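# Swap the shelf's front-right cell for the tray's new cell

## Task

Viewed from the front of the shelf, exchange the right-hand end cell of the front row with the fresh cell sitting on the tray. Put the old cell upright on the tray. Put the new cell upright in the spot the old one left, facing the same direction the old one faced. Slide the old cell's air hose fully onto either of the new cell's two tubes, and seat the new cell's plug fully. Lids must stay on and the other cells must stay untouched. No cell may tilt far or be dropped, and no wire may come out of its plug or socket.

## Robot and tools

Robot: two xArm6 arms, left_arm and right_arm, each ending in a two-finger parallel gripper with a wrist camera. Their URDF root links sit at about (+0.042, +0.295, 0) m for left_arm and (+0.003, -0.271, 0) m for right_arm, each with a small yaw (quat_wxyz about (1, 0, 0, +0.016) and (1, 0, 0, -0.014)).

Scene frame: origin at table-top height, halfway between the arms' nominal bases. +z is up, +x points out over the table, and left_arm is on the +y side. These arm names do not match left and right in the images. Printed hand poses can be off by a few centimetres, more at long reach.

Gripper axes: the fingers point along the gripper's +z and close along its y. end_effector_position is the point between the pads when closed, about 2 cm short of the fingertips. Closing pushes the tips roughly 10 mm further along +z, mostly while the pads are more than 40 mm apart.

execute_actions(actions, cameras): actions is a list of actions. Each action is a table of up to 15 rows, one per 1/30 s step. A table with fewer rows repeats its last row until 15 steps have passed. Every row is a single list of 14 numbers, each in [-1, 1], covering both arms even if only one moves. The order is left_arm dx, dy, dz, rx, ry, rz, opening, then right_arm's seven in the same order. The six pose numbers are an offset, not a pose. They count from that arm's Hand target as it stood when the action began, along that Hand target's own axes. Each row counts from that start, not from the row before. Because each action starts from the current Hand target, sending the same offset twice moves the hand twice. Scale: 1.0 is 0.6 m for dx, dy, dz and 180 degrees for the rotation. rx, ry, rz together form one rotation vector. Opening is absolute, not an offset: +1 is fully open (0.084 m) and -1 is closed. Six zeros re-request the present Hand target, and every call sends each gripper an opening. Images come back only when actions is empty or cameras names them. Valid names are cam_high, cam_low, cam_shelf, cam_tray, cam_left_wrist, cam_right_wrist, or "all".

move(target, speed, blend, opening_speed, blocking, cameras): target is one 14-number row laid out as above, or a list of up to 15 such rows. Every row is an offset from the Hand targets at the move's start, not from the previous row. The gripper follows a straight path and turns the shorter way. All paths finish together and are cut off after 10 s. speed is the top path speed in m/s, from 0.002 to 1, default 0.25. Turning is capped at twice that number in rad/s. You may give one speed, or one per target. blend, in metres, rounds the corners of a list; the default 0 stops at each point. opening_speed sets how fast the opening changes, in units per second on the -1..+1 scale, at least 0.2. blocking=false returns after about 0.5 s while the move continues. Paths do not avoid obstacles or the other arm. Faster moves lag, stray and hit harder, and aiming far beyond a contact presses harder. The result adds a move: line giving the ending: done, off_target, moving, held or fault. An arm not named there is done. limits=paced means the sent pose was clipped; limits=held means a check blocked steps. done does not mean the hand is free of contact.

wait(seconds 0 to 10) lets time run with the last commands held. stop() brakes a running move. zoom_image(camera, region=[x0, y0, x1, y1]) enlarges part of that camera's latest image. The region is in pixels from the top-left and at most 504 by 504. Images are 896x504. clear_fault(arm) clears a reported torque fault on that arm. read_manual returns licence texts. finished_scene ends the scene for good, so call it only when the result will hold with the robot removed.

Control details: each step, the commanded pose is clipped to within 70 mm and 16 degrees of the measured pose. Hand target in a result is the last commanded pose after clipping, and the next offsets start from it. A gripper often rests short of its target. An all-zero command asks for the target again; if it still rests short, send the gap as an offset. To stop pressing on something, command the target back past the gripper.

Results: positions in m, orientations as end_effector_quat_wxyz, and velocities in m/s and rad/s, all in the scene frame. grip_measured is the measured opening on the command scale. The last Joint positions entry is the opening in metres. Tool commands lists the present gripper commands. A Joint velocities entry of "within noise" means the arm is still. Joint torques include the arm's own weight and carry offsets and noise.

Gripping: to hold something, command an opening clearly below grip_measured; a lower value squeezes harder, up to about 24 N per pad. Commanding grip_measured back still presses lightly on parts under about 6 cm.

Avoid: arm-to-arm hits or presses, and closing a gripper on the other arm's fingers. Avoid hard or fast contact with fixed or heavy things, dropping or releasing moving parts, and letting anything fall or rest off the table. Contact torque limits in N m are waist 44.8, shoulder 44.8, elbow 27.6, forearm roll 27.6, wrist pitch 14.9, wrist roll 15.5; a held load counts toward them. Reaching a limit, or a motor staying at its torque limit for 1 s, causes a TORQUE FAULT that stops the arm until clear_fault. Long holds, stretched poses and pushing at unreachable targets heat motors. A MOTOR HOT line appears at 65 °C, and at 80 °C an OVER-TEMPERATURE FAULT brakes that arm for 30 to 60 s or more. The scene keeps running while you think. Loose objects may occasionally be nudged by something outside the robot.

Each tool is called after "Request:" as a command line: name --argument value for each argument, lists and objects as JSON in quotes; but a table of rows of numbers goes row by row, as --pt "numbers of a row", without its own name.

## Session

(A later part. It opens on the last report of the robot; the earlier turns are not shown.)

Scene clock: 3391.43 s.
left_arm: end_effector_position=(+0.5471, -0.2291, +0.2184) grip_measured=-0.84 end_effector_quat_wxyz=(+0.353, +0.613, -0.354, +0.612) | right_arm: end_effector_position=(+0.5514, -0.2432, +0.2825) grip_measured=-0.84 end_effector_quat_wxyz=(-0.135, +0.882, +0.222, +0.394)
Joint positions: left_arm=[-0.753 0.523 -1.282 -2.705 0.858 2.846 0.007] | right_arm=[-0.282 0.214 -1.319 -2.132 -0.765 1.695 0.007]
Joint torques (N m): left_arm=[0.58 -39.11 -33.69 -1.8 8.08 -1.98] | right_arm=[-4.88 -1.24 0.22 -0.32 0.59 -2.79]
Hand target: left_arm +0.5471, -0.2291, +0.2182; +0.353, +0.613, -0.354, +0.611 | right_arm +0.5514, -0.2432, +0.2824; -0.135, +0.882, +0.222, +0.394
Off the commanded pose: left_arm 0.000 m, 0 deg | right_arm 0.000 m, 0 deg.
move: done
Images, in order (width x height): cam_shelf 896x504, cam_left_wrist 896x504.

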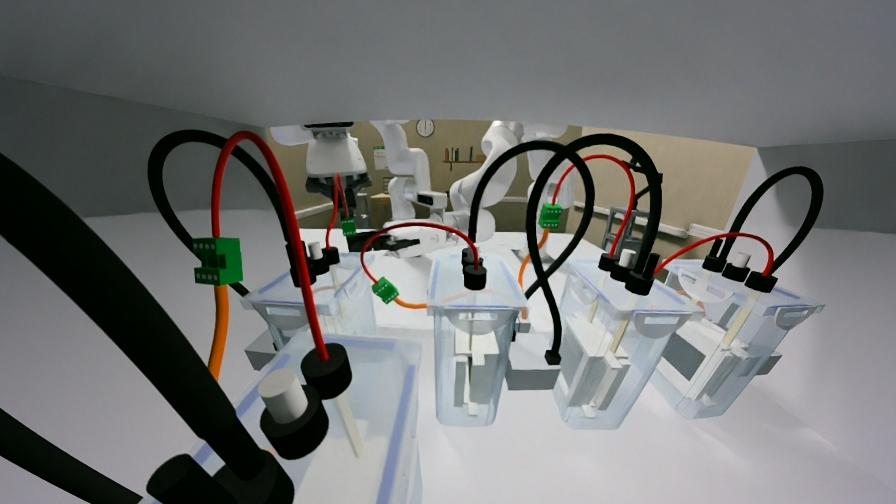

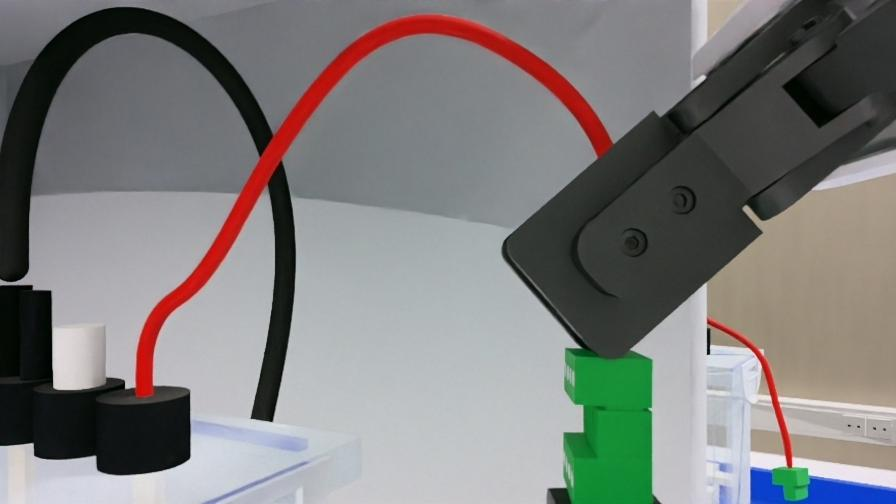

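Sliding in — almost seated. Continue.

Request:
move --target '[0,0,0,0,0,0,-0.82,-0.0019,0,0.0016,0,0,0,-0.82]' --speed 0.008 --cameras '["cam_left_wrist","cam_shelf"]'

Request:
zoom_image --camera "cam_left_wrist" --region '[540, 304, 740, 504]'

Request:
zoom_image --camera "cam_left_wrist" --region '[560, 384, 670, 464]'

Request:
zoom_image --camera "cam_shelf" --region '[325, 190, 370, 235]'

Scene clock: 3397.63 s.
left_arm: end_effector_position=(+0.5471, -0.2291, +0.2181) grip_measured=-0.84 end_effector_quat_wxyz=(+0.353, +0.613, -0.354, +0.611) | right_arm: end_effector_position=(+0.5513, -0.2431, +0.2810) grip_measured=-0.84 end_effector_quat_wxyz=(-0.135, +0.882, +0.222, +0.394)
Joint positions: left_arm=[-0.753 0.523 -1.282 -2.705 0.858 2.846 0.007] | right_arm=[-0.283 0.215 -1.315 -2.127 -0.763 1.688 0.007]
Joint torques (N m): left_arm=[3.38 -42.55 -38.57 -0.56 8.75 -1.89] | right_arm=[-4.97 1.92 3.01 -1.72 0.29 -2.72]
Hand target: left_arm +0.5471, -0.2291, +0.2182; +0.353, +0.613, -0.354, +0.611 | right_arm +0.5513, -0.2431, +0.2809; -0.135, +0.882, +0.222, +0.394
Off the commanded pose: left_arm 0.000 m, 0 deg | right_arm 0.000 m, 0 deg.
move: done
Images, in order (width x height): cam_shelf 896x504, cam_left_wrist 896x504.

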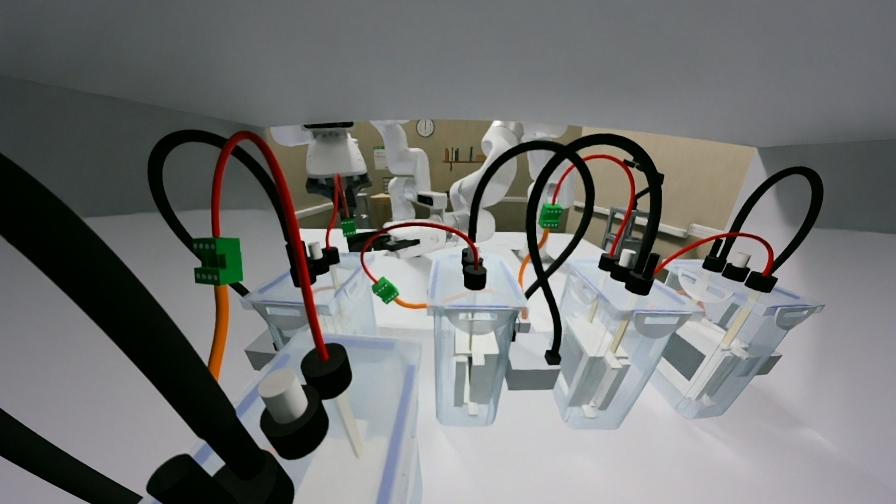

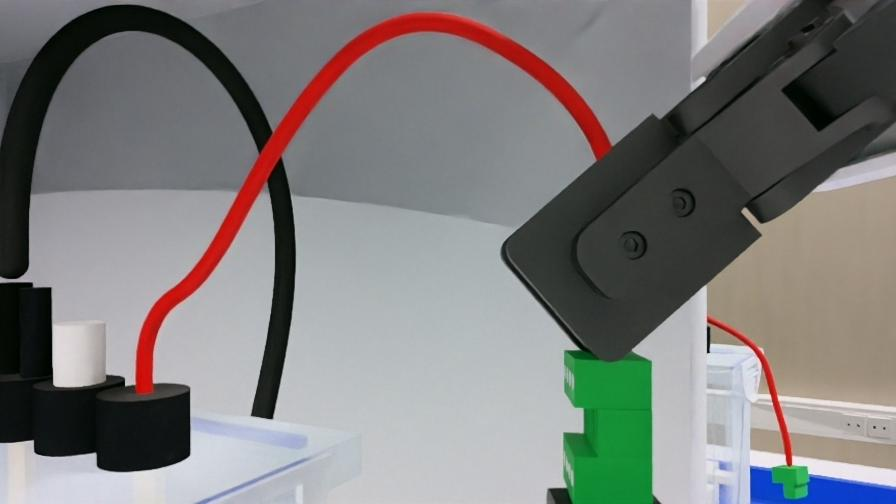

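Scaled by 2.520.

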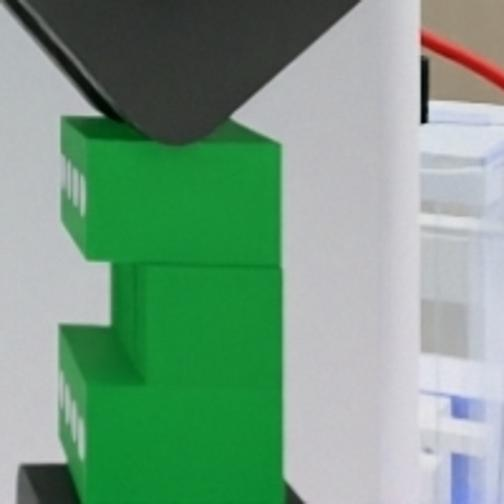

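Scaled by 4.582.

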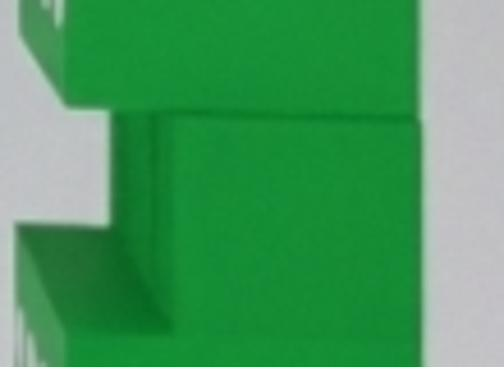

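Scaled by 11.200.

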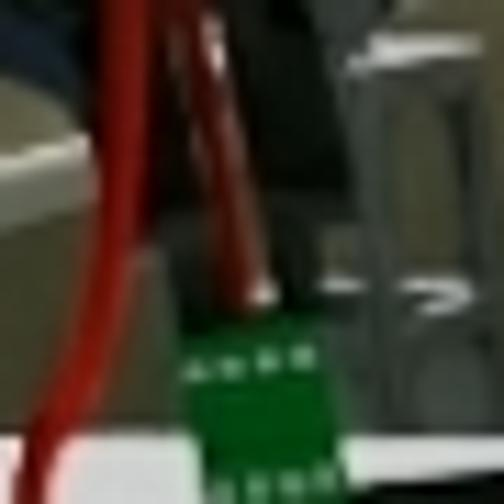

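Request:
move --target '[0,0,0,0,0,0,-0.82,-0.0012,-0.0005,0.0010,-0.0055,0,-0.0063,-0.82]' --speed 0.01 --cameras '["cam_left_wrist"]'

Request:
zoom_image --camera "cam_left_wrist" --region '[560, 334, 670, 464]'

Scene clock: 3407.47 s.
left_arm: end_effector_position=(+0.5470, -0.2290, +0.2179) grip_measured=-0.84 end_effector_quat_wxyz=(+0.353, +0.613, -0.354, +0.611) | right_arm: end_effector_position=(+0.5512, -0.2428, +0.2801) grip_measured=-0.84 end_effector_quat_wxyz=(-0.123, +0.880, +0.228, +0.397)
Joint positions: left_arm=[-0.753 0.523 -1.281 -2.705 0.858 2.846 0.007] | right_arm=[-0.277 0.201 -1.297 -2.126 -0.74 1.669 0.007]
Joint torques (N m): left_arm=[7.12 -51.56 -40.89 -3.04 11.47 -1.88] | right_arm=[3.2 -7.08 3.77 -3.73 2.42 -3.15]
Hand target: left_arm +0.5471, -0.2291, +0.2182; +0.353, +0.613, -0.354, +0.611 | right_arm +0.5511, -0.2428, +0.2800; -0.123, +0.880, +0.228, +0.397
Off the commanded pose: left_arm 0.000 m, 0 deg | right_arm 0.000 m, 0 deg.
move: done
Images, in order (width x height): cam_left_wrist 896x504.

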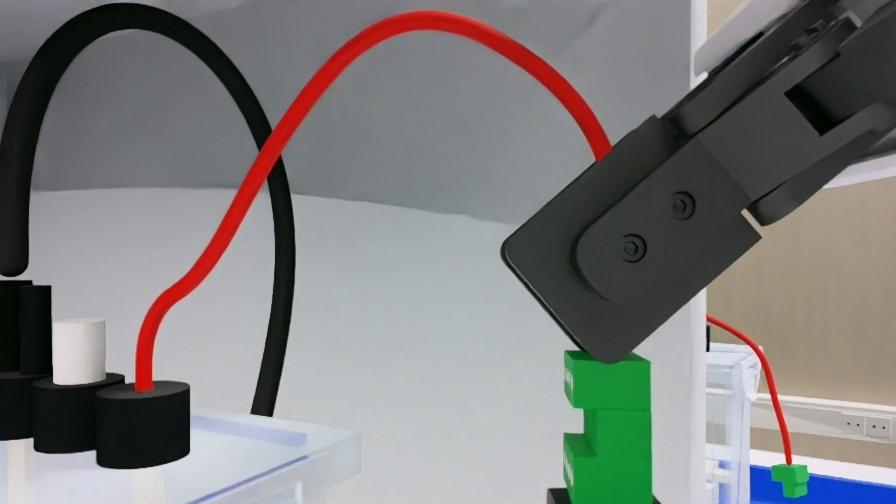

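Scaled by 3.877.

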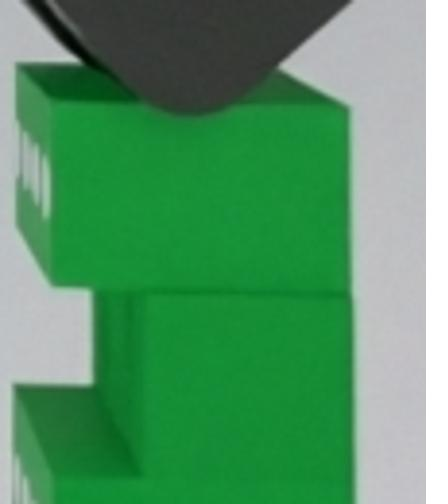

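Request:
move --pt "0 0 0 0 0 0 -0.82 0.0044 0 -0.0038 0 0 0 -0.82" --pt "0 0 0 0 0 0 -0.82 0.0110 0 -0.0095 0 0 0 -0.82" --speed 0.015 --cameras '["cam_left_wrist","cam_shelf"]'

Request:
zoom_image --camera "cam_left_wrist" --region '[560, 334, 670, 464]'

Request:
zoom_image --camera "cam_shelf" --region '[325, 190, 370, 235]'

Scene clock: 3413.17 s.
left_arm: end_effector_position=(+0.5472, -0.2290, +0.2185) grip_measured=-0.84 end_effector_quat_wxyz=(+0.353, +0.613, -0.354, +0.612) | right_arm: end_effector_position=(+0.5513, -0.2431, +0.2887) grip_measured=-0.84 end_effector_quat_wxyz=(-0.123, +0.880, +0.228, +0.397)
Joint positions: left_arm=[-0.753 0.522 -1.282 -2.705 0.858 2.846 0.007] | right_arm=[-0.274 0.196 -1.323 -2.155 -0.754 1.71 0.007]
Joint torques (N m): left_arm=[1.17 -20.02 -15.72 0.25 0.44 -1.78] | right_arm=[5.98 -23.5 -13.91 -0.55 -1.74 2.68]
Hand target: left_arm +0.5471, -0.2291, +0.2182; +0.353, +0.613, -0.354, +0.611 | right_arm +0.5513, -0.2431, +0.2887; -0.123, +0.880, +0.228, +0.397
Off the commanded pose: left_arm 0.000 m, 0 deg | right_arm 0.000 m, 0 deg.
move: done
Images, in order (width x height): cam_shelf 896x504, cam_left_wrist 896x504.

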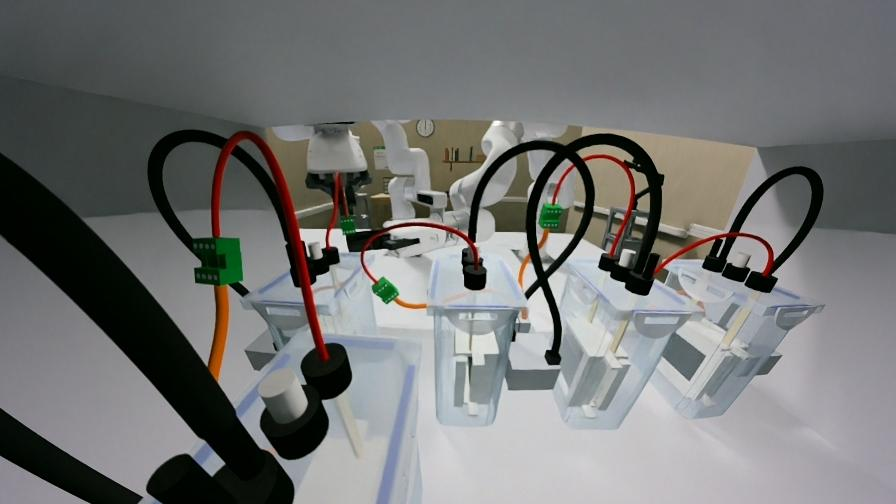

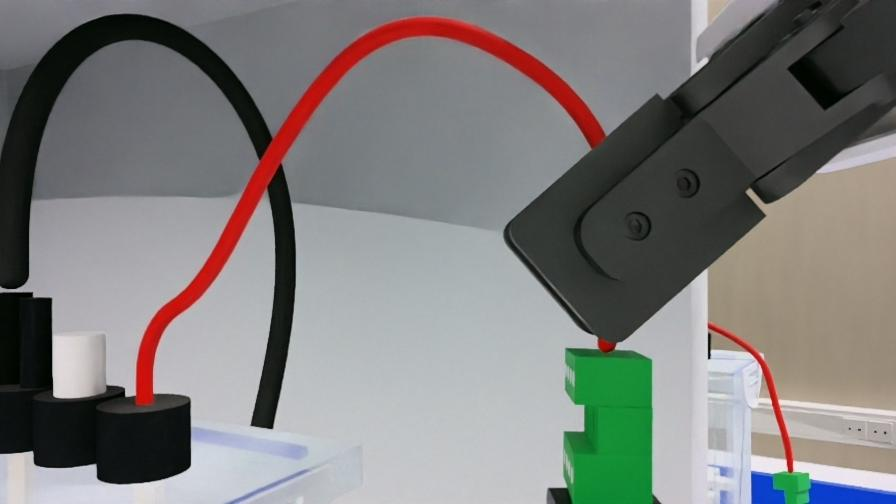

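Scaled by 3.877.

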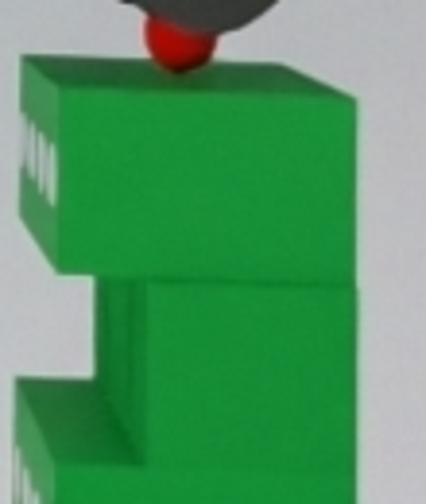

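Scaled by 11.200.

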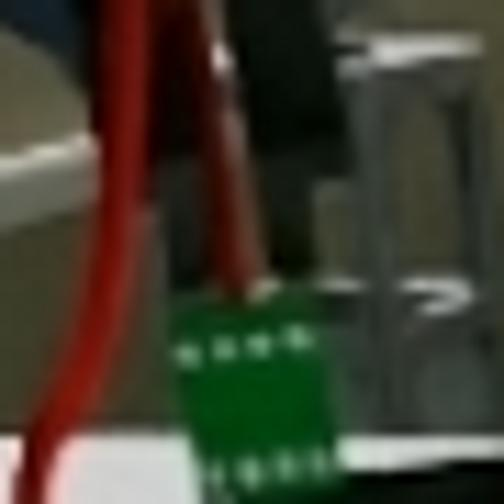

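Request:
move --pt "0 0 0 0 0 0 -0.82 -0.0024 0 -0.0027 0 0 0 -0.82" --pt "0 0 0 0 0 0 -0.82 -0.0090 0 0.0030 0 0 0 -0.82" --pt "0 0 0 0 0 0 -0.82 -0.0134 0 0.0068 0 0 0 -0.82" --speed '[0.02,0.01,0.008]' --cameras '["cam_left_wrist"]'

Request:
zoom_image --camera "cam_left_wrist" --region '[560, 334, 670, 464]'

Request:
move --pt "0 0 0 0 0 0 -0.82 0.0044 0 -0.0038 0 0 0 -0.82" --pt "0 0 0 0 0 0 -0.82 0.0110 0 -0.0095 0 0 0 -0.82" --speed 0.015 --cameras '["cam_left_wrist"]'

Request:
zoom_image --camera "cam_left_wrist" --region '[560, 334, 670, 464]'

Scene clock: 3428.77 s.
left_arm: end_effector_position=(+0.5470, -0.2290, +0.2176) grip_measured=-0.84 end_effector_quat_wxyz=(+0.353, +0.614, -0.354, +0.611) | right_arm: end_effector_position=(+0.5493, -0.2438, +0.2801) grip_measured=-0.84 end_effector_quat_wxyz=(-0.123, +0.880, +0.228, +0.397)
Joint positions: left_arm=[-0.753 0.523 -1.281 -2.705 0.857 2.846 0.007] | right_arm=[-0.281 0.195 -1.288 -2.123 -0.741 1.663 0.007]
Joint torques (N m): left_arm=[-0.95 -50.1 -39.99 -0.38 11.29 -1.71] | right_arm=[-7.37 3.77 2.39 -2.29 2.42 -3.14]
Hand target: left_arm +0.5471, -0.2291, +0.2182; +0.353, +0.613, -0.354, +0.611 | right_arm +0.5493, -0.2439, +0.2800; -0.123, +0.880, +0.228, +0.397
Off the commanded pose: left_arm 0.001 m, 0 deg | right_arm 0.000 m, 0 deg.
move: done
Images, in order (width x height): cam_left_wrist 896x504.

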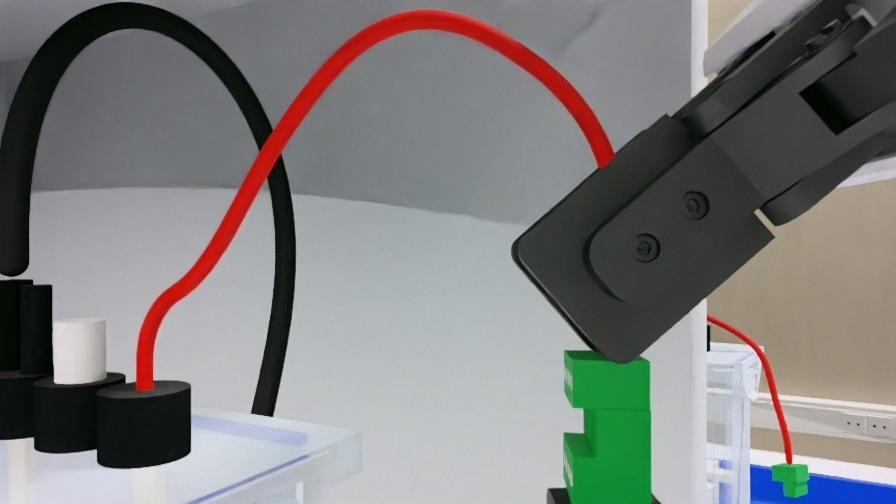

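Scaled by 3.877.

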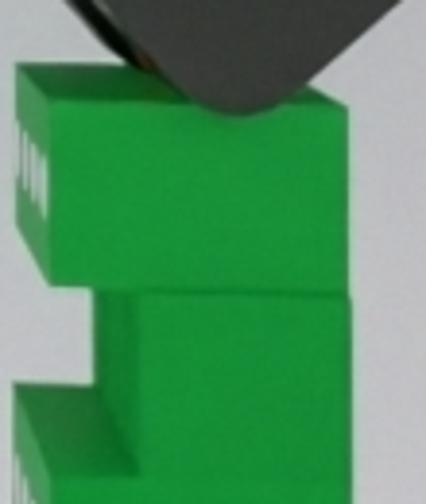

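Scene clock: 3430.00 s.
left_arm: end_effector_position=(+0.5471, -0.2291, +0.2185) grip_measured=-0.84 end_effector_quat_wxyz=(+0.353, +0.613, -0.354, +0.612) | right_arm: end_effector_position=(+0.5494, -0.2442, +0.2887) grip_measured=-0.84 end_effector_quat_wxyz=(-0.123, +0.880, +0.228, +0.397)
Joint positions: left_arm=[-0.753 0.522 -1.282 -2.705 0.858 2.846 0.007] | right_arm=[-0.278 0.191 -1.315 -2.152 -0.755 1.703 0.007]
Joint torques (N m): left_arm=[2.03 -19.73 -15.56 -0.59 0.32 -1.71] | right_arm=[5.7 -23.51 -13.8 -0.51 -1.65 2.66]
Hand target: left_arm +0.5471, -0.2291, +0.2182; +0.353, +0.613, -0.354, +0.611 | right_arm +0.5494, -0.2441, +0.2887; -0.123, +0.880, +0.228, +0.397
Off the commanded pose: left_arm 0.000 m, 0 deg | right_arm 0.000 m, 0 deg.
move: done
Images, in order (width x height): cam_left_wrist 896x504.

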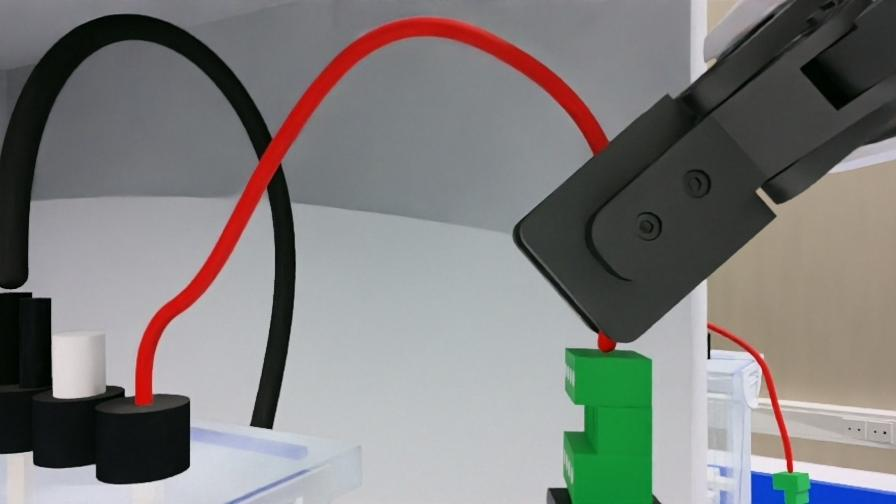

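Scaled by 3.877.

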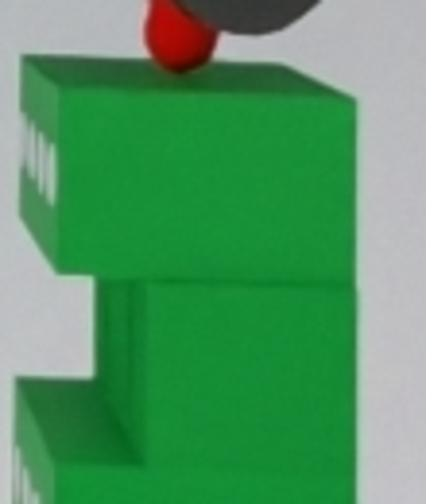

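Request:
move --pt "0 0 0 0 0 0 -0.82 0 0 0 0 0 0 -0.4" --pt "0 0 0 0 0 0 -0.82 0.004 0 -0.06 0 0 0 -0.4" --pt "0 0 0 0 0 0 -0.82 0.004 0 -0.2 0 0 0 -0.4" --speed '[0.02,0.03,0.1]' --opening_speed 0.3 --cameras '["cam_left_wrist","cam_shelf","cam_low","cam_high"]'

Scene clock: 3441.57 s.
left_arm: end_effector_position=(+0.5471, -0.2291, +0.2182) grip_measured=-0.84 end_effector_quat_wxyz=(+0.353, +0.613, -0.354, +0.611) | right_arm: end_effector_position=(+0.4736, -0.2911, +0.3690) grip_measured=-0.42 end_effector_quat_wxyz=(-0.123, +0.880, +0.228, +0.397)
Joint positions: left_arm=[-0.753 0.523 -1.282 -2.705 0.858 2.846 0.007] | right_arm=[-0.439 -0.023 -1.299 -2.265 -0.995 1.793 0.026]
Joint torques (N m): left_arm=[4.69 -21.52 -17.01 1.27 0.88 -1.53] | right_arm=[-5.24 -19.54 -13.7 -0.55 -1.4 2.7]
Hand target: left_arm +0.5471, -0.2291, +0.2182; +0.353, +0.613, -0.354, +0.611 | right_arm +0.4736, -0.2912, +0.3690; -0.123, +0.880, +0.228, +0.397
Off the commanded pose: left_arm 0.000 m, 0 deg | right_arm 0.000 m, 0 deg.
move: done
Images, in order (width x height): cam_high 896x504, cam_low 896x504, cam_shelf 896x504, cam_left_wrist 896x504.

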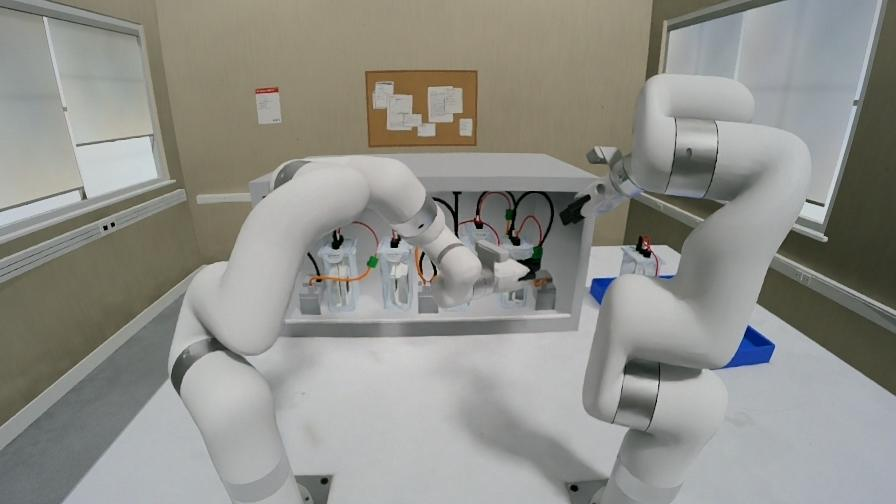

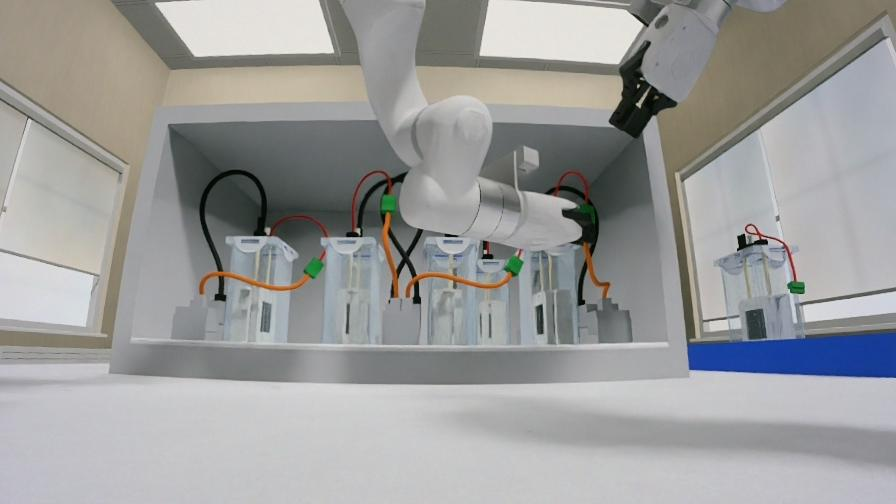

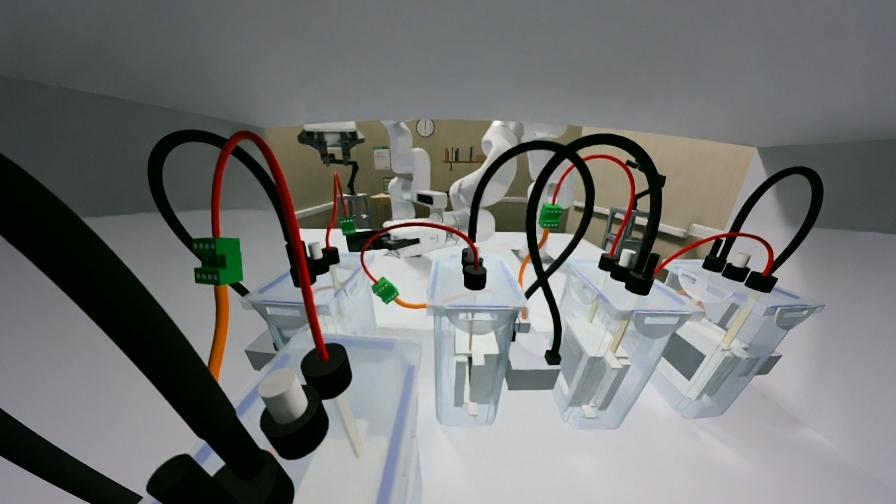

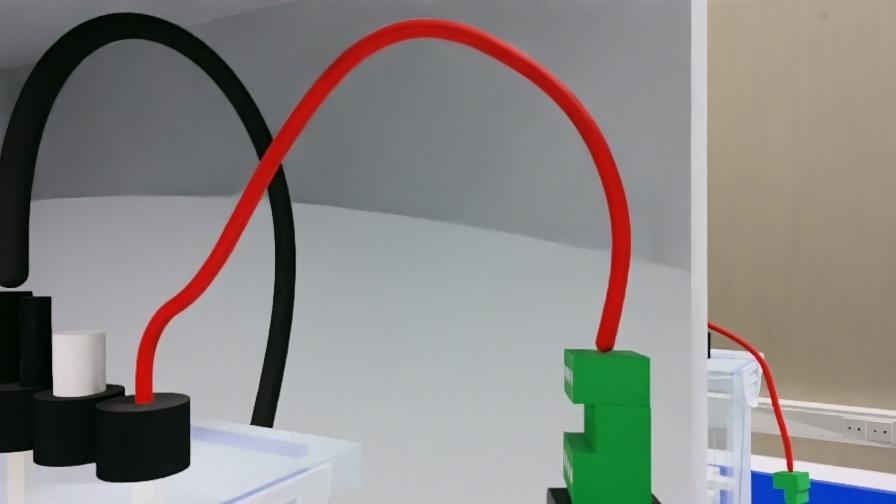

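Beautiful. Now open the left slightly, lower slowly, and withdraw.

Request:
move --pt "-0.03 0 0 0 0 0 -0.75 0 0 0 0 0 0 -0.4" --pt "-0.03 0 0 0 0 0 -0.3 0 0 0 0 0 0 -0.4" --speed 0.015 --opening_speed 0.3 --cameras '["cam_left_wrist","cam_shelf","cam_low","cam_right_wrist"]'

Request:
zoom_image --camera "cam_left_wrist" --region '[540, 244, 740, 404]'

Request:
zoom_image --camera "cam_low" --region '[540, 170, 640, 300]'

Scene clock: 3449.00 s.
left_arm: end_effector_position=(+0.5471, -0.2290, +0.2002) grip_measured=-0.32 end_effector_quat_wxyz=(+0.353, +0.613, -0.354, +0.611) | right_arm: end_effector_position=(+0.4736, -0.2912, +0.3690) grip_measured=-0.42 end_effector_quat_wxyz=(-0.123, +0.880, +0.228, +0.397)
Joint positions: left_arm=[-0.75 0.559 -1.281 -2.714 0.892 2.865 0.03] | right_arm=[-0.439 -0.023 -1.299 -2.265 -0.995 1.793 0.026]
Joint torques (N m): left_arm=[4.48 -20.66 -18.78 -1.22 3.46 2.82] | right_arm=[-5.06 -19.86 -13.63 -0.54 -1.54 2.66]
Hand target: left_arm +0.5471, -0.2290, +0.2002; +0.353, +0.613, -0.354, +0.611 | right_arm +0.4736, -0.2912, +0.3690; -0.123, +0.880, +0.228, +0.397
Off the commanded pose: left_arm 0.000 m, 0 deg | right_arm 0.000 m, 0 deg.
move: done
Images, in order (width x height): cam_low 896x504, cam_shelf 896x504, cam_left_wrist 896x504, cam_right_wrist 896x504.

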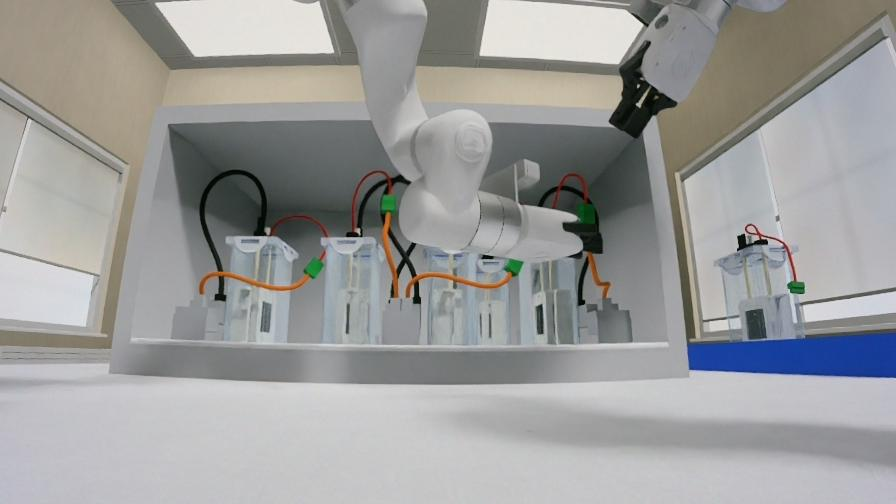

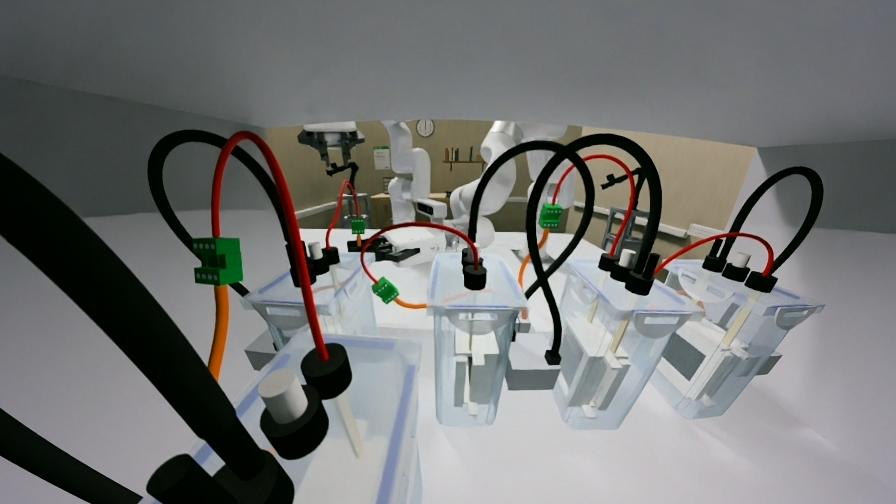

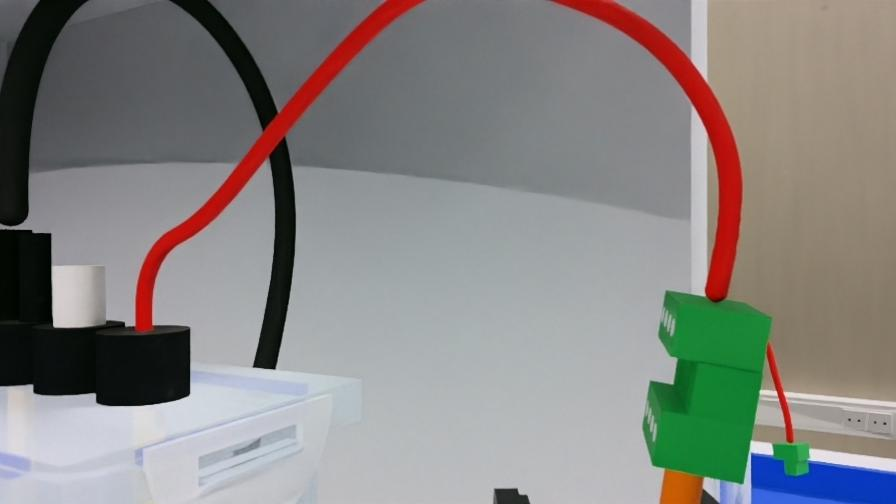

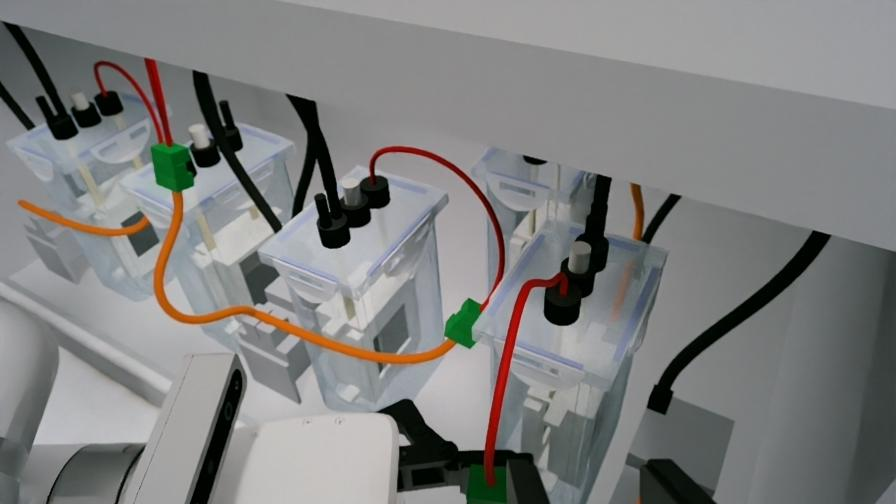

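Scaled by 2.520.

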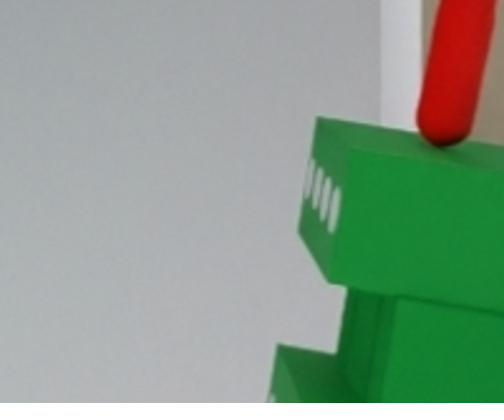

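Scaled by 3.877.

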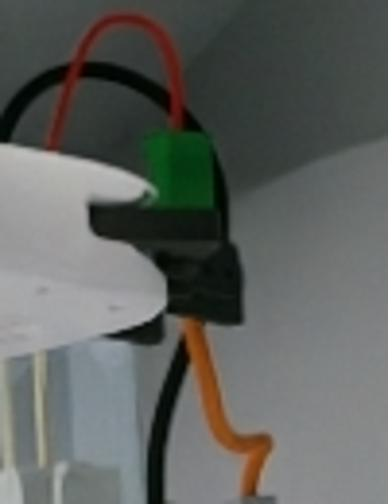

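Request:
move --pt "0 0.018 0 0 0 0 -0.1 0 0 0 0 0 0 -0.4" --pt "0 0.018 -0.12 0 0 0 -0.1 0 0 0 0 0 0 -0.4" --speed '[0.02,0.06]' --opening_speed 0.4 --cameras '["cam_left_wrist","cam_shelf","cam_low","cam_right_wrist"]'

Request:
zoom_image --camera "cam_low" --region '[540, 170, 640, 300]'

Request:
zoom_image --camera "cam_left_wrist" --region '[540, 244, 740, 404]'

Scene clock: 3456.57 s.
left_arm: end_effector_position=(+0.5018, -0.1721, +0.2004) grip_measured=-0.11 end_effector_quat_wxyz=(+0.353, +0.613, -0.354, +0.611) | right_arm: end_effector_position=(+0.4736, -0.2912, +0.3690) grip_measured=-0.42 end_effector_quat_wxyz=(-0.123, +0.880, +0.228, +0.397)
Joint positions: left_arm=[-0.713 0.368 -0.97 -2.705 1.011 2.9 0.039] | right_arm=[-0.439 -0.023 -1.299 -2.265 -0.995 1.793 0.026]
Joint torques (N m): left_arm=[4.49 -26.79 -13.98 1.5 3.55 2.71] | right_arm=[-5.18 -19.35 -13.68 -0.52 -1.45 2.56]
Hand target: left_arm +0.5018, -0.1721, +0.2004; +0.353, +0.613, -0.354, +0.611 | right_arm +0.4736, -0.2912, +0.3690; -0.123, +0.880, +0.228, +0.397
Off the commanded pose: left_arm 0.000 m, 0 deg | right_arm 0.000 m, 0 deg.
move: done
Images, in order (width x height): cam_low 896x504, cam_shelf 896x504, cam_left_wrist 896x504, cam_right_wrist 896x504.

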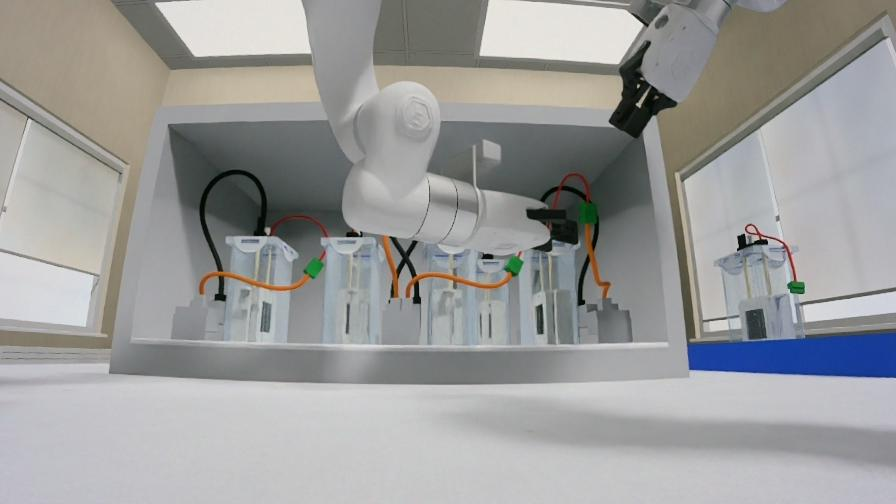

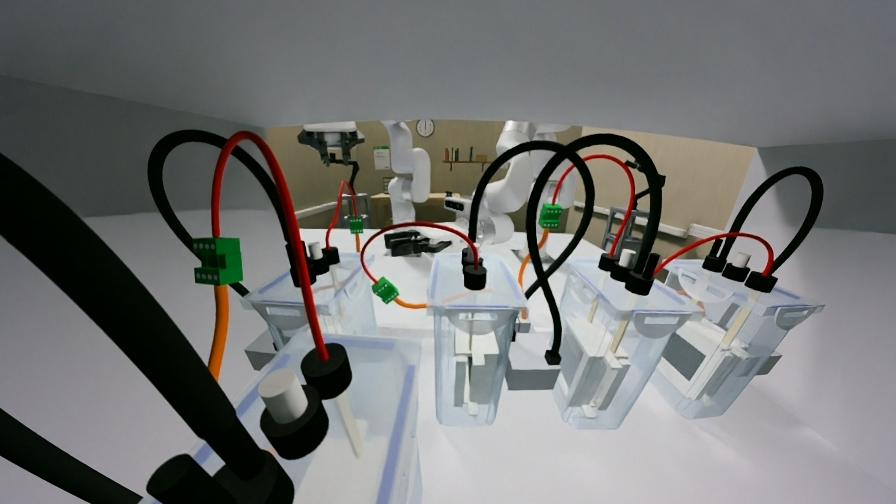

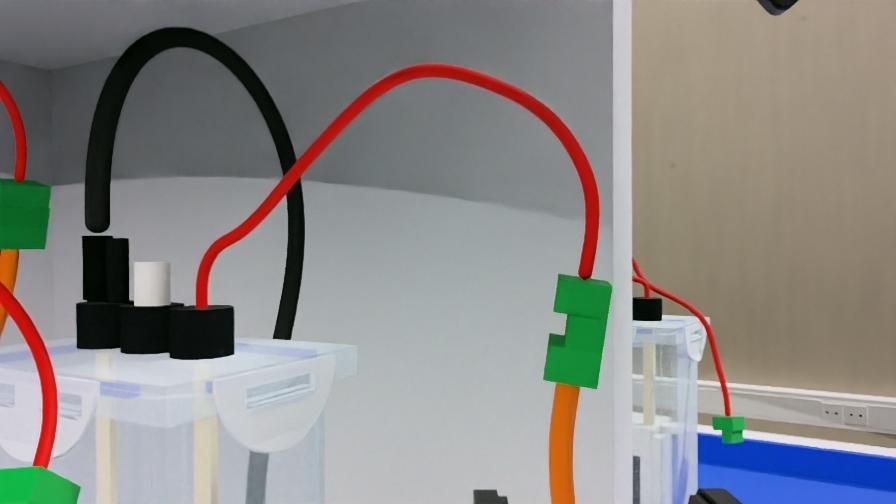

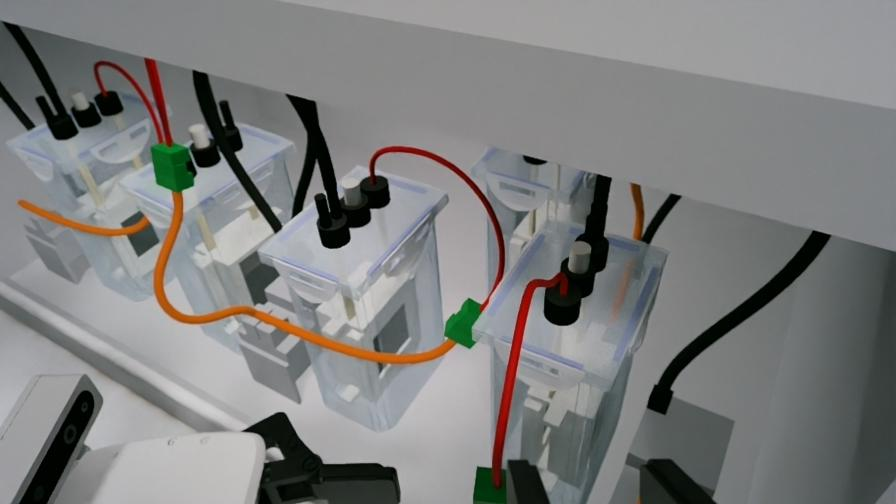

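Scaled by 3.877.

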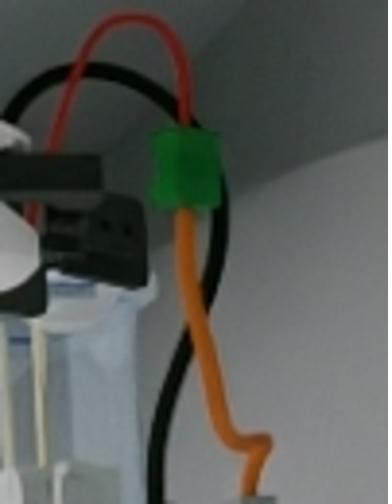

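Scaled by 2.520.

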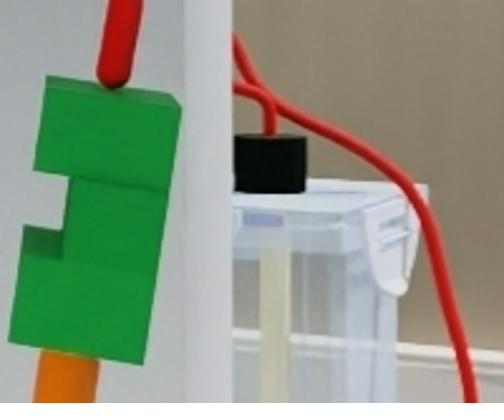

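Request:
zoom_image --camera "cam_left_wrist" --region '[40, 180, 260, 380]'

Request:
zoom_image --camera "cam_shelf" --region '[270, 215, 350, 295]'

Request:
zoom_image --camera "cam_right_wrist" --region '[530, 160, 650, 340]'

Scaled by 2.291.

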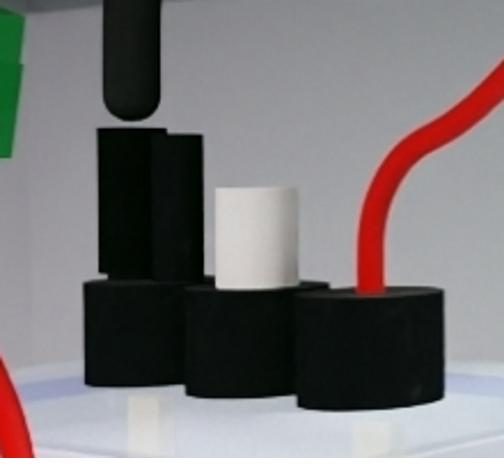

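Scaled by 6.300.

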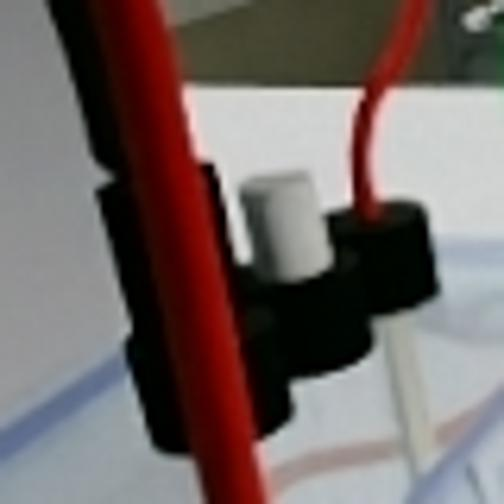

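Scaled by 2.800.

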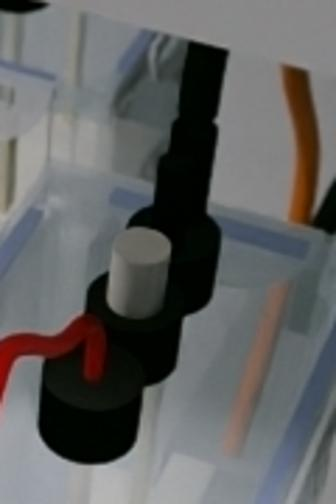

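Request:
zoom_image --camera "cam_shelf" --region '[615, 225, 675, 300]'

Request:
zoom_image --camera "cam_shelf" --region '[690, 225, 790, 300]'

Request:
zoom_image --camera "cam_shelf" --region '[445, 220, 505, 300]'

Scaled by 6.720.

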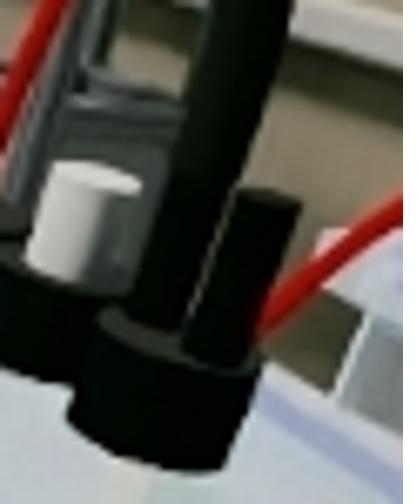

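Scaled by 5.040.

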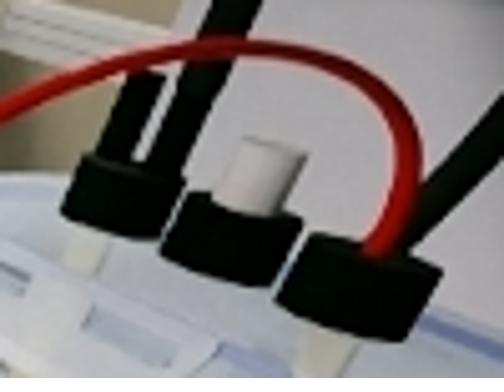

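Scaled by 6.300.

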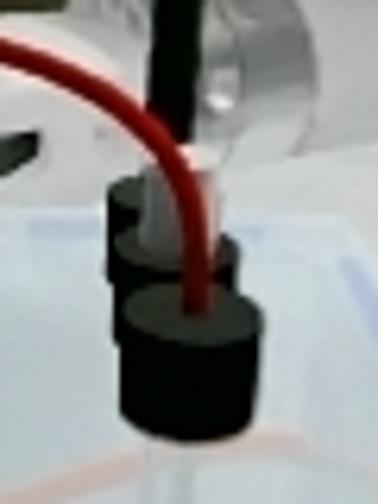

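Request:
zoom_image --camera "cam_left_wrist" --region '[70, 220, 150, 320]'

Request:
zoom_image --camera "cam_right_wrist" --region '[560, 190, 630, 290]'

Request:
zoom_image --camera "cam_right_wrist" --region '[270, 130, 400, 260]'

Request:
zoom_image --camera "cam_right_wrist" --region '[620, 360, 740, 480]'

Scaled by 5.040.

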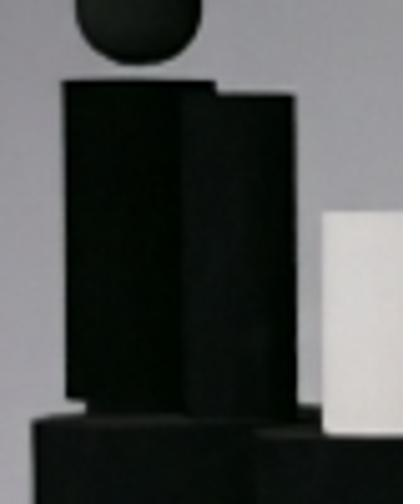

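Scaled by 5.040.

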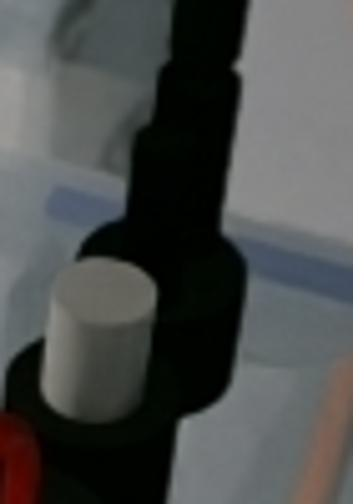

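Scaled by 3.877.

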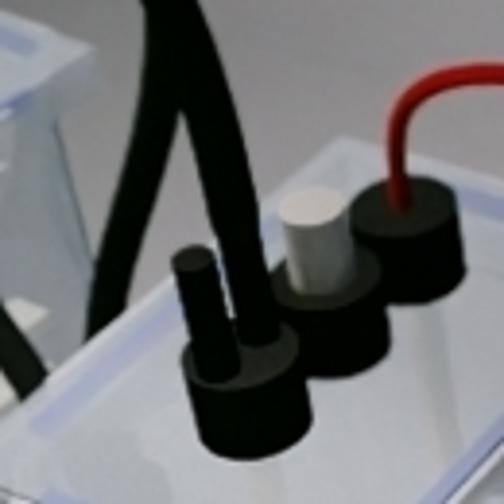

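Scaled by 4.200.

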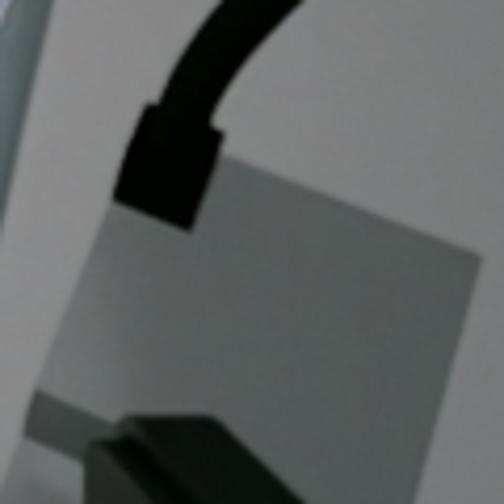

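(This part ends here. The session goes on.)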